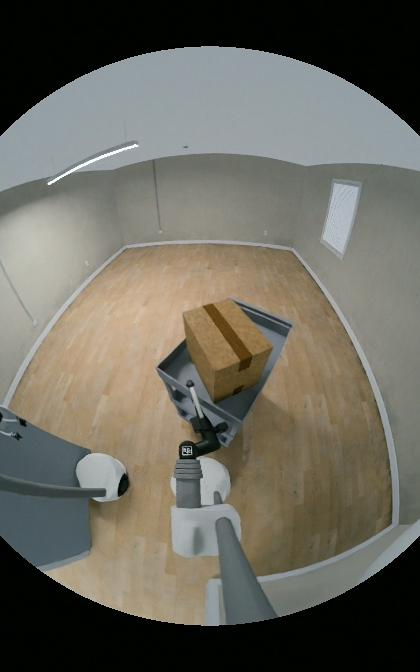

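move(blocking=false, r2={"base":{"translate_m":1.3},"joints":{"wrist_yaw_rad":0.95},"speeds":{"wrist_yaw_rad":0.06},"pace":"slow"})

wait(seconds=8)

move(blocking=false, r1={"base":{"translate_m":0.75},"pace":"slow"})

wait(seconds=8)

wait(seconds=4, cameras=["r1_head_camera","r1_head_left_camera","r2_head_camera","r2_head_left_camera"])

Scene clock: 1246.40 s.
move: r2 moving
r1: as last shown
r1.base_tilt: forward=-1.6 right=+1.3
r1.lidar_m: 4.96 3.01 0.25 - 0.25 0.25 0.47 3.87 1.22 0.58 0.58 0.86
r1.motor_effort: lift_m=+25(25) arm_m=-5(5) wheel_0=-9(9) wheel_1=-1(1) wheel_2=-1(1)
r1.servo_current: wrist_yaw_rad=59(59) wrist_pitch_rad=39(46) wrist_roll_rad=39(78) gripper_m=46(52)
r1.wrist_depth_mm: - 1255 1255 1042 1255 1281 1255 / 1255 1255 1255 1229 1281 1255 1281 / 1255 1229 1255 1255 1255 1229 1229 / 1255 1229 1281 1229 1025 1255 1255 / 1255 1281 1229 1042 1060 1255 345 / 1255 1255 207 1160 187 - - / 1255 1229 1255 147 146 - -
r2.base_odometry: x=-1.270 y=-3.240 heading=+1.176
r2.turned_by_wheels: +0.000
r2.turned_by_imu: +0.000
r2.base_tilt: forward=-0.7 right=+0.1
r2.lidar_m: 0.38 0.53 2.84 0.56 0.62 3.97 0.96 1.04 1.58 1.98 2.14 0.31
r2.base_status: translate_m moving
r2.joint_positions: lift_m=+0.661 arm_m=+0.000 wrist_yaw_rad=+0.350 wrist_pitch_rad=+0.011 wrist_roll_rad=+1.569 gripper_m=+0.002
r2.joint_status: wrist_yaw_rad moving
r2.measured_speeds: translate_m=+0.048 strafe_m=+0.000 rotate_rad=-0.003 lift_m=+0.000 arm_m=+0.000 wrist_yaw_rad=+0.032 wrist_pitch_rad=+0.000 wrist_roll_rad=+0.000
r2.motor_effort: lift_m=+20(20) arm_m=+4(4) wheel_0=+6(8) wheel_1=+5(6) wheel_2=-13(13)
r2.servo_current: wrist_yaw_rad=215(215) wrist_pitch_rad=65(65) wrist_roll_rad=39(59) gripper_m=143(150)
r2.hand_pose: x=+0.4717 y=+0.0168 z=+0.8360 quat_wxyz=(+0.698, +0.695, +0.127, +0.120) (m; r2's base frame)
r2.wrist_depth_mm: - - - - - - - / 109 - - - - - - / 123 - - - - - - / - - - - - - - / - - 111 113 - - 433 / - - 150 152 153 164 1118 / - - - - 329 340 -
pictures: none

Scene clock: 1254.40 s.
earlier move: r2 moving
r1.base_odometry: x=-1.490 y=+1.550 heading=+2.877
r1.turned_by_wheels: +0.000
r1.turned_by_imu: -0.001
r1.base_tilt: forward=-1.6 right=+1.3
r1.lidar_m: 1.24 2.99 0.25 - 0.25 0.25 0.47 3.84 1.21 2.69 2.82 0.93
r1.base_status: not commanded
r1.joint_positions: lift_m=+1.149 arm_m=+0.000 wrist_yaw_rad=+0.003 wrist_pitch_rad=+1.567 wrist_roll_rad=+1.568 gripper_m=+0.030
r1.joint_status: not commanded
r1.measured_speeds: all 0
r1.motor_effort: lift_m=+25(25) arm_m=-5(5) wheel_0=-8(9) wheel_1=-1(1) wheel_2=-1(1)
r1.servo_current: wrist_yaw_rad=59(72) wrist_pitch_rad=46(52) wrist_roll_rad=52(78) gripper_m=46(59)
r1.hand_pose: x=+0.1722 y=-0.0874 z=+1.0393 quat_wxyz=(+0.502, +0.499, +0.500, -0.498) (m; r1's base frame)
r1.wrist_depth_mm: 1042 1255 1255 1229 1255 1255 1255 / 1042 1255 1255 1255 1229 1229 1255 / 1281 1255 1229 1255 1229 1255 1229 / 1281 1255 1281 1255 1060 1255 1255 / 1281 1281 1255 1060 1042 1229 345 / 1255 1255 206 1138 187 - - / 1281 1281 1281 147 146 - -
r2.base_odometry: x=-0.967 y=-2.513 heading=+1.177
r2.turned_by_wheels: +0.001
r2.turned_by_imu: +0.002
r2.base_tilt: forward=-0.7 right=+0.1
r2.lidar_m: 0.39 0.39 0.45 2.69 0.95 0.90 1.77 1.91 2.12 2.06 2.24 3.35
r2.base_status: translate_m moving
r2.joint_positions: lift_m=+0.661 arm_m=+0.000 wrist_yaw_rad=+0.856 wrist_pitch_rad=+0.011 wrist_roll_rad=+1.570 gripper_m=+0.001
r2.joint_status: wrist_yaw_rad moving
r2.measured_speeds: translate_m=+0.099 strafe_m=-0.001 rotate_rad=-0.005 lift_m=+0.000 arm_m=+0.000 wrist_yaw_rad=+0.061 wrist_pitch_rad=+0.000 wrist_roll_rad=+0.000
r2.motor_effort: lift_m=+20(20) arm_m=+4(4) wheel_0=+9(11) wheel_1=+7(9) wheel_2=-8(17)
r2.servo_current: wrist_yaw_rad=52(429) wrist_pitch_rad=59(65) wrist_roll_rad=52(65) gripper_m=137(150)
r2.hand_pose: x=+0.4259 y=+0.1604 z=+0.8360 quat_wxyz=(+0.645, +0.642, +0.297, +0.290) (m; r2's base frame)
r2.wrist_depth_mm: 161 160 102 103 - - - / 146 144 109 111 - - - / 160 163 119 119 121 - - / 211 213 133 132 135 597 - / 306 310 147 146 148 1618 484 / - - 167 165 174 167 - / - - - - - 1464 -
wait: 8.00 s; no rest
pictures: none

Scene clock: 1254.90 s.
earlier move: r2 moving
move: r1 moving
r1.base_odometry: x=-1.502 y=+1.553 heading=+2.878
r1.turned_by_wheels: +0.000
r1.turned_by_imu: +0.000
r1.base_tilt: forward=-1.6 right=+1.3
r1.lidar_m: 1.26 2.97 0.25 - 0.26 0.25 0.45 3.89 1.24 2.72 2.81 0.95
r1.base_status: translate_m moving
r1.joint_positions: lift_m=+1.149 arm_m=+0.000 wrist_yaw_rad=+0.003 wrist_pitch_rad=+1.567 wrist_roll_rad=+1.568 gripper_m=+0.030
r1.joint_status: not commanded
r1.measured_speeds: translate_m=+0.048 strafe_m=+0.000 rotate_rad=+0.000 lift_m=+0.000 arm_m=+0.000 wrist_yaw_rad=+0.000 wrist_pitch_rad=+0.000 wrist_roll_rad=+0.000
r1.motor_effort: lift_m=+25(25) arm_m=-5(5) wheel_0=+5(8) wheel_1=+8(8) wheel_2=-6(6)
r1.servo_current: wrist_yaw_rad=52(65) wrist_pitch_rad=39(52) wrist_roll_rad=46(59) gripper_m=46(52)
r1.hand_pose: x=+0.1722 y=-0.0874 z=+1.0393 quat_wxyz=(+0.502, +0.499, +0.501, -0.498) (m; r1's base frame)
r1.wrist_depth_mm: 1042 1255 1255 1281 1281 1281 1281 / 1060 1255 1255 1281 1229 1255 1281 / 1281 1229 1229 1255 1255 1255 1281 / 1229 1255 1255 1255 1060 1229 1229 / 1255 1281 1255 1025 1042 1255 347 / 1255 1255 208 1205 187 - - / 1255 1229 1255 147 146 - -
r2.base_odometry: x=-0.948 y=-2.467 heading=+1.177
r2.turned_by_wheels: +0.000
r2.turned_by_imu: +0.000
r2.base_tilt: forward=-0.7 right=+0.1
r2.lidar_m: 0.39 0.38 0.43 2.67 1.01 0.94 1.80 1.96 2.11 2.06 2.23 3.33
r2.base_status: translate_m moving
r2.joint_positions: lift_m=+0.661 arm_m=+0.000 wrist_yaw_rad=+0.886 wrist_pitch_rad=+0.011 wrist_roll_rad=+1.570 gripper_m=+0.001
r2.joint_status: wrist_yaw_rad moving
r2.measured_speeds: translate_m=+0.101 strafe_m=+0.000 rotate_rad=-0.002 lift_m=+0.000 arm_m=+0.000 wrist_yaw_rad=+0.057 wrist_pitch_rad=+0.000 wrist_roll_rad=+0.000
r2.motor_effort: lift_m=+20(20) arm_m=+4(4) wheel_0=+6(10) wheel_1=+6(8) wheel_2=-8(10)
r2.servo_current: wrist_yaw_rad=98(98) wrist_pitch_rad=59(65) wrist_roll_rad=39(65) gripper_m=137(137)
r2.hand_pose: x=+0.4210 y=+0.1681 z=+0.8360 quat_wxyz=(+0.641, +0.637, +0.306, +0.300) (m; r2's base frame)
r2.wrist_depth_mm: 163 163 103 102 103 - - / 148 145 110 110 - - - / 160 165 120 119 121 - - / 210 213 134 133 136 603 - / 301 307 148 146 148 1576 488 / - 413 168 166 173 167 - / - - - - - 1499 -
pictures: none

Scene clock: 1260.23 s.
earlier move: r1 moving; r2 time_out
r1.base_odometry: x=-2.005 y=+1.689 heading=+2.878
r1.turned_by_wheels: +0.000
r1.turned_by_imu: +0.000
r1.base_tilt: forward=-1.6 right=+1.2
r1.lidar_m: 1.12 3.02 2.06 1.99 1.99 1.42 0.68 0.47 1.81 2.72 2.79 0.84
r1.base_status: translate_m moving
r1.joint_positions: lift_m=+1.150 arm_m=+0.000 wrist_yaw_rad=+0.003 wrist_pitch_rad=+1.568 wrist_roll_rad=+1.568 gripper_m=+0.030
r1.joint_status: not commanded
r1.measured_speeds: translate_m=+0.098 strafe_m=+0.000 rotate_rad=+0.001 lift_m=+0.000 arm_m=+0.000 wrist_yaw_rad=+0.000 wrist_pitch_rad=+0.000 wrist_roll_rad=+0.000
r1.motor_effort: lift_m=+24(25) arm_m=-5(5) wheel_0=+6(8) wheel_1=+4(11) wheel_2=-4(7)
r1.servo_current: wrist_yaw_rad=46(72) wrist_pitch_rad=46(52) wrist_roll_rad=33(65) gripper_m=33(52)
r1.hand_pose: x=+0.1721 y=-0.0874 z=+1.0394 quat_wxyz=(+0.502, +0.499, +0.501, -0.498) (m; r1's base frame)
r1.wrist_depth_mm: 1025 1255 1281 1255 1281 1281 1281 / 1025 1255 1255 1281 1281 1281 1255 / 1229 1229 1229 1255 1255 1255 - / 1255 1255 1255 1255 1042 1255 1255 / 1255 1255 1255 1042 1042 1255 1255 / 1255 1229 207 1255 189 1255 1229 / 1281 1255 1255 1281 1255 1255 1308
r2.base_odometry: x=-0.775 y=-2.051 heading=+1.177
r2.turned_by_wheels: +0.000
r2.turned_by_imu: +0.003
r2.base_tilt: forward=-0.7 right=+0.0
r2.lidar_m: 0.42 0.36 0.36 2.61 0.91 0.85 2.25 2.42 2.16 2.12 2.31 3.46
r2.base_status: translate_m time_out (by the wheels' count: +1.300 of +1.300)
r2.joint_positions: lift_m=+0.661 arm_m=+0.000 wrist_yaw_rad=+0.953 wrist_pitch_rad=+0.011 wrist_roll_rad=+1.570 gripper_m=+0.001
r2.joint_status: all done
r2.measured_speeds: all 0
r2.motor_effort: lift_m=+20(20) arm_m=+4(4) wheel_0=+0(12) wheel_1=+0(9) wheel_2=+0(10)
r2.servo_current: wrist_yaw_rad=52(98) wrist_pitch_rad=52(72) wrist_roll_rad=46(65) gripper_m=130(143)
r2.hand_pose: x=+0.4091 y=+0.1845 z=+0.8360 quat_wxyz=(+0.630, +0.626, +0.328, +0.321) (m; r2's base frame)
r2.wrist_depth_mm: 257 256 148 148 - - - / 202 200 152 154 - 723 - / 191 194 158 157 158 - - / 219 221 162 162 - - - / 252 257 167 167 - 750 - / 301 283 179 173 175 165 - / - 377 364 - - 1618 -
wait: 5.33 of 8 s (r2 has come to rest)
pictures: none

not run: a stop that you did not command came earlier in this reply.

wait(seconds=3)

move(blocking=false, r1={"base":{"rotate_rad":3.14}})

wait(seconds=5, cameras=["r1_head_camera","r1_head_left_camera","r2_head_camera"])

Scene clock: 1266.87 s.
earlier move: r1 done
r1.base_odometry: x=-2.214 y=+1.745 heading=+2.878
r1.turned_by_wheels: +0.000
r1.turned_by_imu: +0.000
r1.base_tilt: forward=-1.6 right=+1.3
r1.lidar_m: 0.89 3.00 2.12 1.99 2.07 1.63 1.52 1.60 2.10 2.71 0.72 0.69
r1.base_status: done
r1.joint_positions: lift_m=+1.150 arm_m=+0.000 wrist_yaw_rad=+0.003 wrist_pitch_rad=+1.568 wrist_roll_rad=+1.568 gripper_m=+0.030
r1.joint_status: not commanded
r1.measured_speeds: all 0
r1.motor_effort: lift_m=+24(25) arm_m=-5(5) wheel_0=+3(8) wheel_1=+3(11) wheel_2=-1(7)
r1.servo_current: wrist_yaw_rad=39(72) wrist_pitch_rad=46(52) wrist_roll_rad=59(72) gripper_m=39(52)
r1.hand_pose: x=+0.1721 y=-0.0874 z=+1.0394 quat_wxyz=(+0.502, +0.499, +0.501, -0.498) (m; r1's base frame)
r1.wrist_depth_mm: 1042 1042 1281 1255 1255 1281 1255 / 1042 1042 1255 1229 1255 1281 1255 / 1255 1281 1255 1255 1255 1281 1255 / 1255 1255 1255 1255 1042 1255 1229 / 1281 1255 1281 1060 1042 1281 1281 / 1281 1255 207 1255 188 1229 1281 / 1281 1255 1255 1205 1255 1229 1281
r2.base_odometry: x=-0.775 y=-2.051 heading=+1.177
r2.turned_by_wheels: +0.000
r2.turned_by_imu: +0.001
r2.base_tilt: forward=-0.7 right=+0.1
r2.lidar_m: 0.42 0.30 0.35 2.63 0.64 0.73 2.24 2.43 2.18 2.11 2.31 3.43
r2.base_status: translate_m time_out (by the wheels' count: +1.300 of +1.300)
r2.joint_positions: lift_m=+0.661 arm_m=+0.000 wrist_yaw_rad=+0.953 wrist_pitch_rad=+0.011 wrist_roll_rad=+1.570 gripper_m=+0.001
r2.joint_status: all done
r2.measured_speeds: all 0
r2.motor_effort: lift_m=+20(20) arm_m=+4(4) wheel_0=+0(12) wheel_1=+0(9) wheel_2=+0(10)
r2.servo_current: wrist_yaw_rad=46(98) wrist_pitch_rad=59(72) wrist_roll_rad=59(65) gripper_m=137(143)
r2.hand_pose: x=+0.4091 y=+0.1845 z=+0.8360 quat_wxyz=(+0.630, +0.626, +0.328, +0.321) (m; r2's base frame)
r2.wrist_depth_mm: 259 255 148 148 - - - / 203 201 152 153 - 732 - / 192 194 157 156 158 - - / 219 221 162 162 - - - / 253 257 167 167 - 741 - / 301 282 178 173 175 164 - / - 377 364 - - 1576 -
wait: 0.00 of 3 s (r1 has come to rest)
pictures: none

Scene clock: 1267.37 s.
move: r1 moving
r1.base_odometry: x=-2.214 y=+1.745 heading=+3.022
r1.turned_by_wheels: +0.144
r1.turned_by_imu: +0.145
r1.base_tilt: forward=-1.6 right=+1.3
r1.lidar_m: 0.97 2.64 2.04 1.98 2.01 1.53 1.53 1.66 2.47 2.72 0.69 0.71
r1.base_status: rotate_rad moving
r1.joint_positions: lift_m=+1.150 arm_m=+0.000 wrist_yaw_rad=+0.003 wrist_pitch_rad=+1.568 wrist_roll_rad=+1.568 gripper_m=+0.030
r1.joint_status: not commanded
r1.measured_speeds: translate_m=+0.000 strafe_m=+0.000 rotate_rad=+0.562 lift_m=+0.000 arm_m=+0.000 wrist_yaw_rad=+0.000 wrist_pitch_rad=+0.000 wrist_roll_rad=+0.000
r1.motor_effort: lift_m=+24(24) arm_m=-5(5) wheel_0=-5(8) wheel_1=-8(8) wheel_2=-5(6)
r1.servo_current: wrist_yaw_rad=59(65) wrist_pitch_rad=39(46) wrist_roll_rad=39(65) gripper_m=46(52)
r1.hand_pose: x=+0.1721 y=-0.0874 z=+1.0394 quat_wxyz=(+0.502, +0.499, +0.501, -0.498) (m; r1's base frame)
r1.wrist_depth_mm: 1281 1042 1255 1255 1255 1255 1255 / 1229 1042 1255 1229 1255 1255 1281 / 1255 1255 1255 1255 1255 1255 1229 / 1229 1255 1255 1281 1042 1229 1281 / 1255 1229 1281 1042 1060 1255 1255 / 1229 1255 207 1255 189 1255 1255 / 1281 1255 1229 1229 1229 1255 1229
r2: as last shown
r2.turned_by_imu: +0.000
r2.base_tilt: forward=-0.7 right=+0.0
r2.lidar_m: 0.42 0.33 0.35 2.63 0.65 0.71 2.24 2.40 2.16 2.10 2.31 3.44
r2.motor_effort: lift_m=+20(20) arm_m=+4(4) wheel_0=+0(1) wheel_1=+0(0) wheel_2=+0(0)
r2.servo_current: wrist_yaw_rad=59(59) wrist_pitch_rad=59(65) wrist_roll_rad=46(65) gripper_m=137(137)
r2.wrist_depth_mm: 258 255 147 148 - - - / 202 200 152 153 - 723 - / 192 194 158 157 158 - - / 218 222 162 162 - - - / 253 257 167 168 - 750 - / 301 283 179 173 175 165 - / - 379 364 - - 1661 -
pictures: none

Scene clock: 1270.87 s.
earlier move: r1 done
r1.base_odometry: x=-2.214 y=+1.745 heading=-0.266
r1.turned_by_wheels: +2.995
r1.turned_by_imu: +3.010
r1.base_tilt: forward=-1.6 right=+1.3
r1.lidar_m: 1.53 1.57 2.09 2.69 0.71 0.68 0.92 3.11 2.17 2.00 2.06 1.60
r1.base_status: done
r1.joint_positions: lift_m=+1.150 arm_m=+0.000 wrist_yaw_rad=+0.003 wrist_pitch_rad=+1.568 wrist_roll_rad=+1.568 gripper_m=+0.030
r1.joint_status: not commanded
r1.measured_speeds: all 0
r1.motor_effort: lift_m=+24(24) arm_m=-5(5) wheel_0=-4(8) wheel_1=-2(8) wheel_2=-2(6)
r1.servo_current: wrist_yaw_rad=46(72) wrist_pitch_rad=46(52) wrist_roll_rad=59(65) gripper_m=46(52)
r1.hand_pose: x=+0.1721 y=-0.0874 z=+1.0394 quat_wxyz=(+0.502, +0.499, +0.501, -0.498) (m; r1's base frame)
r1.wrist_depth_mm: 1255 1281 1255 1281 1255 1229 1229 / 1229 1229 1281 1255 1281 1281 1255 / 1255 1255 1281 1281 1255 1255 1255 / 1255 1255 1255 1255 1042 1229 1229 / 1281 1255 1281 1025 1025 1255 1255 / 1255 1255 207 1255 189 1281 1255 / 1255 1255 1255 1255 1205 1255 1160
r2.base_odometry: x=-0.775 y=-2.051 heading=+1.177
r2.turned_by_wheels: +0.000
r2.turned_by_imu: +0.000
r2.base_tilt: forward=-0.6 right=+0.1
r2.lidar_m: 0.42 0.34 0.36 2.60 0.72 0.66 2.22 2.42 2.16 2.12 2.29 3.42
r2.base_status: not commanded
r2.joint_positions: lift_m=+0.661 arm_m=+0.000 wrist_yaw_rad=+0.953 wrist_pitch_rad=+0.011 wrist_roll_rad=+1.570 gripper_m=+0.001
r2.joint_status: not commanded
r2.measured_speeds: all 0
r2.motor_effort: lift_m=+20(20) arm_m=+4(4) wheel_0=+0(1) wheel_1=+0(0) wheel_2=+0(1)
r2.servo_current: wrist_yaw_rad=46(59) wrist_pitch_rad=52(65) wrist_roll_rad=46(65) gripper_m=143(143)
r2.hand_pose: x=+0.4091 y=+0.1845 z=+0.8360 quat_wxyz=(+0.630, +0.626, +0.328, +0.321) (m; r2's base frame)
r2.wrist_depth_mm: 258 254 148 148 - - - / 202 200 152 154 - 723 - / 191 193 157 157 158 - - / 218 221 162 162 - - - / 252 257 167 167 - 741 - / 300 283 178 173 175 165 - / - 379 366 - - 1618 -
wait: 3.50 of 5 s (r1 has come to rest)
pictures: r1_head_camera, r1_head_left_camera, r2_head_camera
Images, in order (width x height): r1_head_camera 420x560, r1_head_left_camera 420x672, r2_head_camera 420x560.

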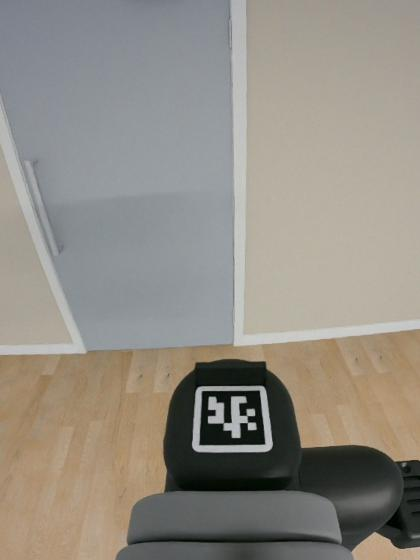

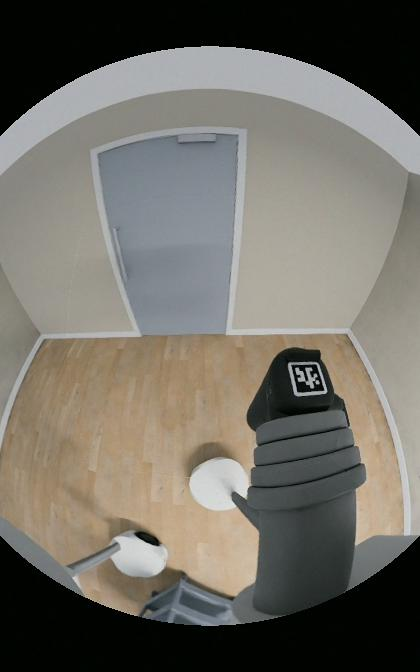

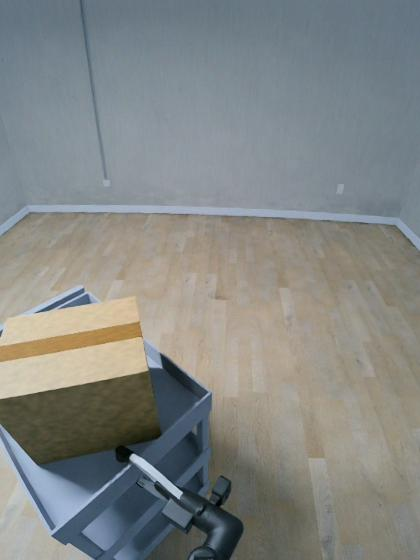

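move(blocking=false, r1={"base":{"translate_m":0.5},"joints":{"lift_m":0.79,"wrist_pitch_rad":0,"wrist_roll_rad":0,"gripper_m":0.11}})

wait(seconds=3.5)

wait(seconds=1)

move(blocking=false, r1={"base":{"strafe_m":0.87}})

wait(seconds=5, cameras=["r1_head_camera","r1_head_left_camera","r1_wrist_camera"])

Scene clock: 1286.43 s.
move: r1 moving
r1.base_odometry: x=-2.184 y=+1.737 heading=-0.266
r1.turned_by_wheels: +0.000
r1.turned_by_imu: +0.000
r1.base_tilt: forward=-1.6 right=+1.2
r1.lidar_m: 1.49 1.55 2.02 2.72 0.79 0.71 0.94 3.09 2.13 2.01 2.04 1.61
r1.base_status: translate_m moving
r1.joint_positions: lift_m=+1.113 arm_m=+0.000 wrist_yaw_rad=+0.002 wrist_pitch_rad=+0.991 wrist_roll_rad=+0.990 gripper_m=+0.050
r1.joint_status: lift_m moving; wrist_pitch_rad moving; wrist_roll_rad moving; gripper_m moving
r1.measured_speeds: translate_m=+0.122 strafe_m=+0.001 rotate_rad=+0.000 lift_m=-0.146 arm_m=+0.000 wrist_yaw_rad=+0.000 wrist_pitch_rad=-1.804 wrist_roll_rad=-1.816
r1.motor_effort: lift_m=+12(22) arm_m=-4(5) wheel_0=+4(8) wheel_1=+7(7) wheel_2=-8(9)
r1.servo_current: wrist_yaw_rad=52(65) wrist_pitch_rad=117(124) wrist_roll_rad=85(111) gripper_m=78(78)
r1.hand_pose: x=+0.3291 y=-0.0870 z=+1.0495 quat_wxyz=(+0.774, +0.417, +0.419, -0.225) (m; r1's base frame)
r1.wrist_depth_mm: - - 1661 1618 1366 1255 1182 / - - 1661 1576 1366 1229 1118 / - - 1661 1464 1308 1205 1078 / - 1618 1661 1430 1281 1160 1042 / - 1708 1537 1366 1229 1118 1042 / - 1618 195 1308 190 1078 878 / - 1499 1397 155 1138 866 820
r2: as last shown
r2.base_tilt: forward=-0.7 right=+0.0
r2.lidar_m: 0.43 0.35 0.33 2.62 0.71 0.74 2.24 2.40 2.16 2.13 2.30 3.41
r2.motor_effort: lift_m=+20(20) arm_m=+4(4) wheel_0=+0(1) wheel_1=+0(0) wheel_2=+0(0)
r2.servo_current: wrist_yaw_rad=39(52) wrist_pitch_rad=59(65) wrist_roll_rad=52(59) gripper_m=137(143)
r2.wrist_depth_mm: 257 254 148 148 - - - / 202 201 152 154 - 723 - / 191 194 158 157 158 - - / 219 221 161 162 - - - / 253 257 167 168 - 750 - / 301 282 178 173 175 165 - / - 377 364 - - 1618 -
pictures: none

Scene clock: 1289.10 s.
earlier move: r1 done
r1.base_odometry: x=-1.732 y=+1.614 heading=-0.266
r1.turned_by_wheels: +0.000
r1.turned_by_imu: +0.000
r1.base_tilt: forward=-1.6 right=+1.3
r1.lidar_m: 1.03 1.08 1.37 2.73 2.80 1.12 1.41 3.06 2.12 1.97 1.62 1.10
r1.base_status: done
r1.joint_positions: lift_m=+0.790 arm_m=+0.000 wrist_yaw_rad=+0.002 wrist_pitch_rad=+0.007 wrist_roll_rad=+0.002 gripper_m=+0.110
r1.joint_status: all done
r1.measured_speeds: all 0
r1.motor_effort: lift_m=+13(22) arm_m=-4(5) wheel_0=+1(8) wheel_1=+1(7) wheel_2=+1(10)
r1.servo_current: wrist_yaw_rad=46(72) wrist_pitch_rad=46(169) wrist_roll_rad=46(111) gripper_m=39(98)
r1.hand_pose: x=+0.4595 y=-0.0867 z=+0.9667 quat_wxyz=(+1.000, +0.001, +0.003, +0.001) (m; r1's base frame)
r1.wrist_depth_mm: - - - - - - - / - - - 831 - - - / - - - - - - - / - - - - - - - / - - - - - - - / - 193 - - 189 - - / - 152 - 137 - - -
r2.base_odometry: x=-0.775 y=-2.051 heading=+1.177
r2.turned_by_wheels: +0.000
r2.turned_by_imu: +0.000
r2.base_tilt: forward=-0.7 right=+0.0
r2.lidar_m: 0.42 0.34 0.35 2.63 2.85 1.13 2.24 2.45 2.12 2.12 2.30 3.44
r2.base_status: not commanded
r2.joint_positions: lift_m=+0.661 arm_m=+0.000 wrist_yaw_rad=+0.953 wrist_pitch_rad=+0.011 wrist_roll_rad=+1.570 gripper_m=+0.001
r2.joint_status: not commanded
r2.measured_speeds: all 0
r2.motor_effort: lift_m=+20(20) arm_m=+4(4) wheel_0=+0(1) wheel_1=+0(0) wheel_2=+0(1)
r2.servo_current: wrist_yaw_rad=52(65) wrist_pitch_rad=59(72) wrist_roll_rad=52(59) gripper_m=137(143)
r2.hand_pose: x=+0.4091 y=+0.1845 z=+0.8360 quat_wxyz=(+0.630, +0.626, +0.328, +0.321) (m; r2's base frame)
r2.wrist_depth_mm: 257 254 148 148 - - - / 203 200 152 154 - 723 - / 191 194 157 157 159 - - / 219 222 162 162 - - - / 252 257 167 167 - 741 - / 300 282 179 172 175 165 - / - 379 364 - - 1618 -
wait: 2.67 of 3.5 s (r1 has come to rest)
pictures: none

Scene clock: 1290.10 s.
r1.base_odometry: x=-1.732 y=+1.614 heading=-0.266
r1.turned_by_wheels: +0.000
r1.turned_by_imu: +0.000
r1.base_tilt: forward=-1.6 right=+1.3
r1.lidar_m: 1.03 1.05 1.40 2.71 2.80 1.12 1.40 3.05 2.12 1.96 1.62 1.09
r1.base_status: done
r1.joint_positions: lift_m=+0.790 arm_m=+0.000 wrist_yaw_rad=+0.002 wrist_pitch_rad=+0.007 wrist_roll_rad=+0.002 gripper_m=+0.110
r1.joint_status: all done
r1.measured_speeds: all 0
r1.motor_effort: lift_m=+13(22) arm_m=-4(5) wheel_0=+1(8) wheel_1=+0(7) wheel_2=+1(10)
r1.servo_current: wrist_yaw_rad=39(72) wrist_pitch_rad=52(169) wrist_roll_rad=59(111) gripper_m=52(98)
r1.hand_pose: x=+0.4595 y=-0.0867 z=+0.9667 quat_wxyz=(+1.000, +0.001, +0.003, +0.001) (m; r1's base frame)
r1.wrist_depth_mm: - - - - - - - / - - - 809 - - - / - - - - - - - / - - - - - - - / - - - - - - - / - 191 - - 189 - - / - 153 - 137 - - -
r2.base_odometry: x=-0.775 y=-2.051 heading=+1.177
r2.turned_by_wheels: +0.000
r2.turned_by_imu: +0.000
r2.base_tilt: forward=-0.6 right=+0.1
r2.lidar_m: 0.41 0.35 0.34 2.62 2.86 1.13 2.23 2.43 2.15 2.11 2.31 3.43
r2.base_status: not commanded
r2.joint_positions: lift_m=+0.661 arm_m=+0.000 wrist_yaw_rad=+0.953 wrist_pitch_rad=+0.011 wrist_roll_rad=+1.570 gripper_m=+0.001
r2.joint_status: not commanded
r2.measured_speeds: all 0
r2.motor_effort: lift_m=+20(20) arm_m=+4(4) wheel_0=+0(1) wheel_1=+0(0) wheel_2=+0(1)
r2.servo_current: wrist_yaw_rad=52(65) wrist_pitch_rad=65(72) wrist_roll_rad=39(59) gripper_m=137(143)
r2.hand_pose: x=+0.4091 y=+0.1845 z=+0.8360 quat_wxyz=(+0.630, +0.626, +0.328, +0.321) (m; r2's base frame)
r2.wrist_depth_mm: 257 254 148 148 - - - / 202 200 152 154 - 741 - / 191 194 157 157 159 - - / 218 221 162 162 - - - / 253 257 168 168 - 750 - / 301 283 179 174 174 164 - / - 379 364 - - 1618 -
wait: 1.00 s; at rest by 0.27 s
pictures: none

Scene clock: 1290.60 s.
move: r1 moving
r1.base_odometry: x=-1.722 y=+1.649 heading=-0.266
r1.turned_by_wheels: +0.000
r1.turned_by_imu: +0.000
r1.base_tilt: forward=-1.6 right=+1.3
r1.lidar_m: 1.03 1.06 1.37 2.71 2.77 1.09 1.28 3.12 2.16 2.00 1.64 1.09
r1.base_status: strafe_m moving
r1.joint_positions: lift_m=+0.790 arm_m=+0.000 wrist_yaw_rad=+0.002 wrist_pitch_rad=+0.007 wrist_roll_rad=+0.002 gripper_m=+0.110
r1.joint_status: not commanded
r1.measured_speeds: translate_m=+0.001 strafe_m=+0.140 rotate_rad=-0.006 lift_m=+0.000 arm_m=+0.000 wrist_yaw_rad=+0.000 wrist_pitch_rad=+0.000 wrist_roll_rad=+0.000
r1.motor_effort: lift_m=+13(13) arm_m=-4(4) wheel_0=-9(11) wheel_1=+10(10) wheel_2=+0(2)
r1.servo_current: wrist_yaw_rad=46(59) wrist_pitch_rad=46(59) wrist_roll_rad=52(65) gripper_m=39(52)
r1.hand_pose: x=+0.4595 y=-0.0867 z=+0.9667 quat_wxyz=(+1.000, +0.001, +0.003, +0.001) (m; r1's base frame)
r1.wrist_depth_mm: - - - - - - - / - - - 820 - - - / - - - - - - - / - - - - - - - / - - - - - - - / - 192 - - 190 - - / - 153 - 138 - - -
r2: as last shown
r2.base_tilt: forward=-0.7 right=+0.1
r2.lidar_m: 0.42 0.33 0.36 2.63 2.85 1.13 2.23 2.43 2.14 2.12 2.30 3.45
r2.motor_effort: lift_m=+20(20) arm_m=+4(4) wheel_0=+0(1) wheel_1=+0(0) wheel_2=+0(0)
r2.servo_current: wrist_yaw_rad=52(59) wrist_pitch_rad=59(65) wrist_roll_rad=46(52) gripper_m=137(143)
r2.wrist_depth_mm: 257 254 148 148 - - - / 202 201 152 154 - 732 - / 191 195 157 157 158 - - / 219 221 162 162 - - - / 254 256 167 167 - 732 - / 301 282 178 173 175 165 - / - 377 366 - - 1618 -
pictures: none

Scene clock: 1294.33 s.
earlier move: r1 done
r1.base_odometry: x=-1.503 y=+2.454 heading=-0.266
r1.turned_by_wheels: +0.000
r1.turned_by_imu: +0.005
r1.base_tilt: forward=-1.6 right=+1.2
r1.lidar_m: 0.93 1.02 1.33 1.87 1.93 2.52 1.02 1.03 3.03 2.85 1.51 1.05
r1.base_status: done
r1.joint_positions: lift_m=+0.790 arm_m=+0.000 wrist_yaw_rad=+0.002 wrist_pitch_rad=+0.007 wrist_roll_rad=+0.002 gripper_m=+0.110
r1.joint_status: not commanded
r1.measured_speeds: all 0
r1.motor_effort: lift_m=+13(14) arm_m=-4(4) wheel_0=-1(11) wheel_1=+0(11) wheel_2=+0(2)
r1.servo_current: wrist_yaw_rad=46(72) wrist_pitch_rad=33(59) wrist_roll_rad=46(65) gripper_m=46(52)
r1.hand_pose: x=+0.4595 y=-0.0867 z=+0.9667 quat_wxyz=(+1.000, +0.001, +0.003, +0.001) (m; r1's base frame)
r1.wrist_depth_mm: - - - - - - - / - - 699 - - - - / - - - - - - - / - - - - - - - / - - - - - - - / - 192 211 - 190 - - / - 153 - 137 - - -
r2.base_odometry: x=-0.775 y=-2.051 heading=+1.177
r2.turned_by_wheels: +0.000
r2.turned_by_imu: +0.001
r2.base_tilt: forward=-0.7 right=+0.1
r2.lidar_m: 0.41 0.35 0.36 2.63 2.86 2.27 1.06 2.41 2.16 2.12 2.29 3.44
r2.base_status: not commanded
r2.joint_positions: lift_m=+0.661 arm_m=+0.000 wrist_yaw_rad=+0.953 wrist_pitch_rad=+0.011 wrist_roll_rad=+1.570 gripper_m=+0.001
r2.joint_status: not commanded
r2.measured_speeds: all 0
r2.motor_effort: lift_m=+20(20) arm_m=+4(4) wheel_0=+0(1) wheel_1=+0(0) wheel_2=+0(1)
r2.servo_current: wrist_yaw_rad=46(72) wrist_pitch_rad=59(65) wrist_roll_rad=39(59) gripper_m=137(143)
r2.hand_pose: x=+0.4091 y=+0.1845 z=+0.8360 quat_wxyz=(+0.630, +0.626, +0.328, +0.321) (m; r2's base frame)
r2.wrist_depth_mm: 258 254 148 148 - - - / 203 200 152 154 - 732 - / 191 193 157 157 158 - - / 219 221 161 162 - - - / 253 257 167 168 - 750 - / 303 282 178 173 175 164 - / - 377 364 - - 1576 -
wait: 3.73 of 5 s (r1 has come to rest)
pictures: r1_head_camera, r1_head_left_camera, r1_wrist_camera
Images, in order (width x height): r1_head_camera 420x560, r1_head_left_camera 420x672, r1_wrist_camera 616x392.

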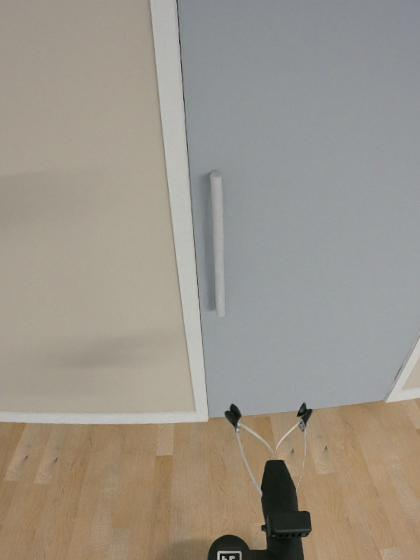

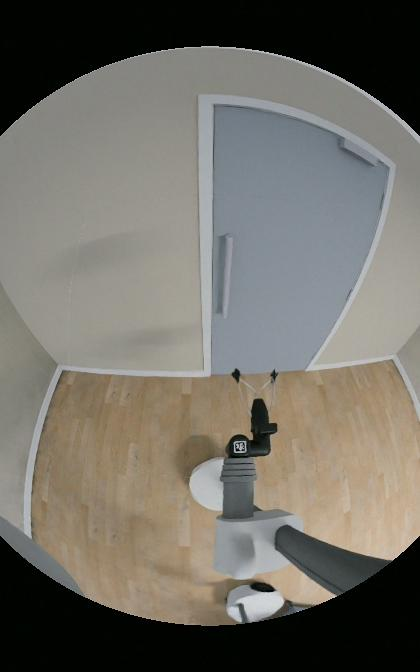

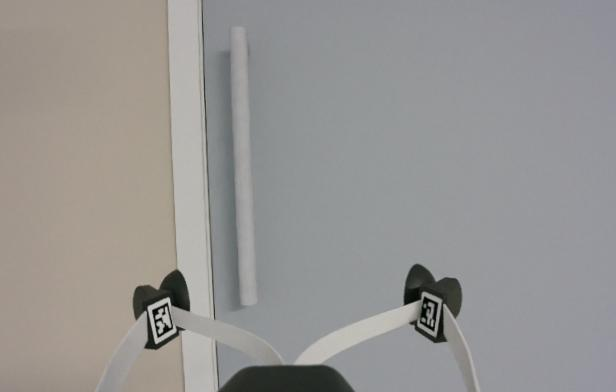

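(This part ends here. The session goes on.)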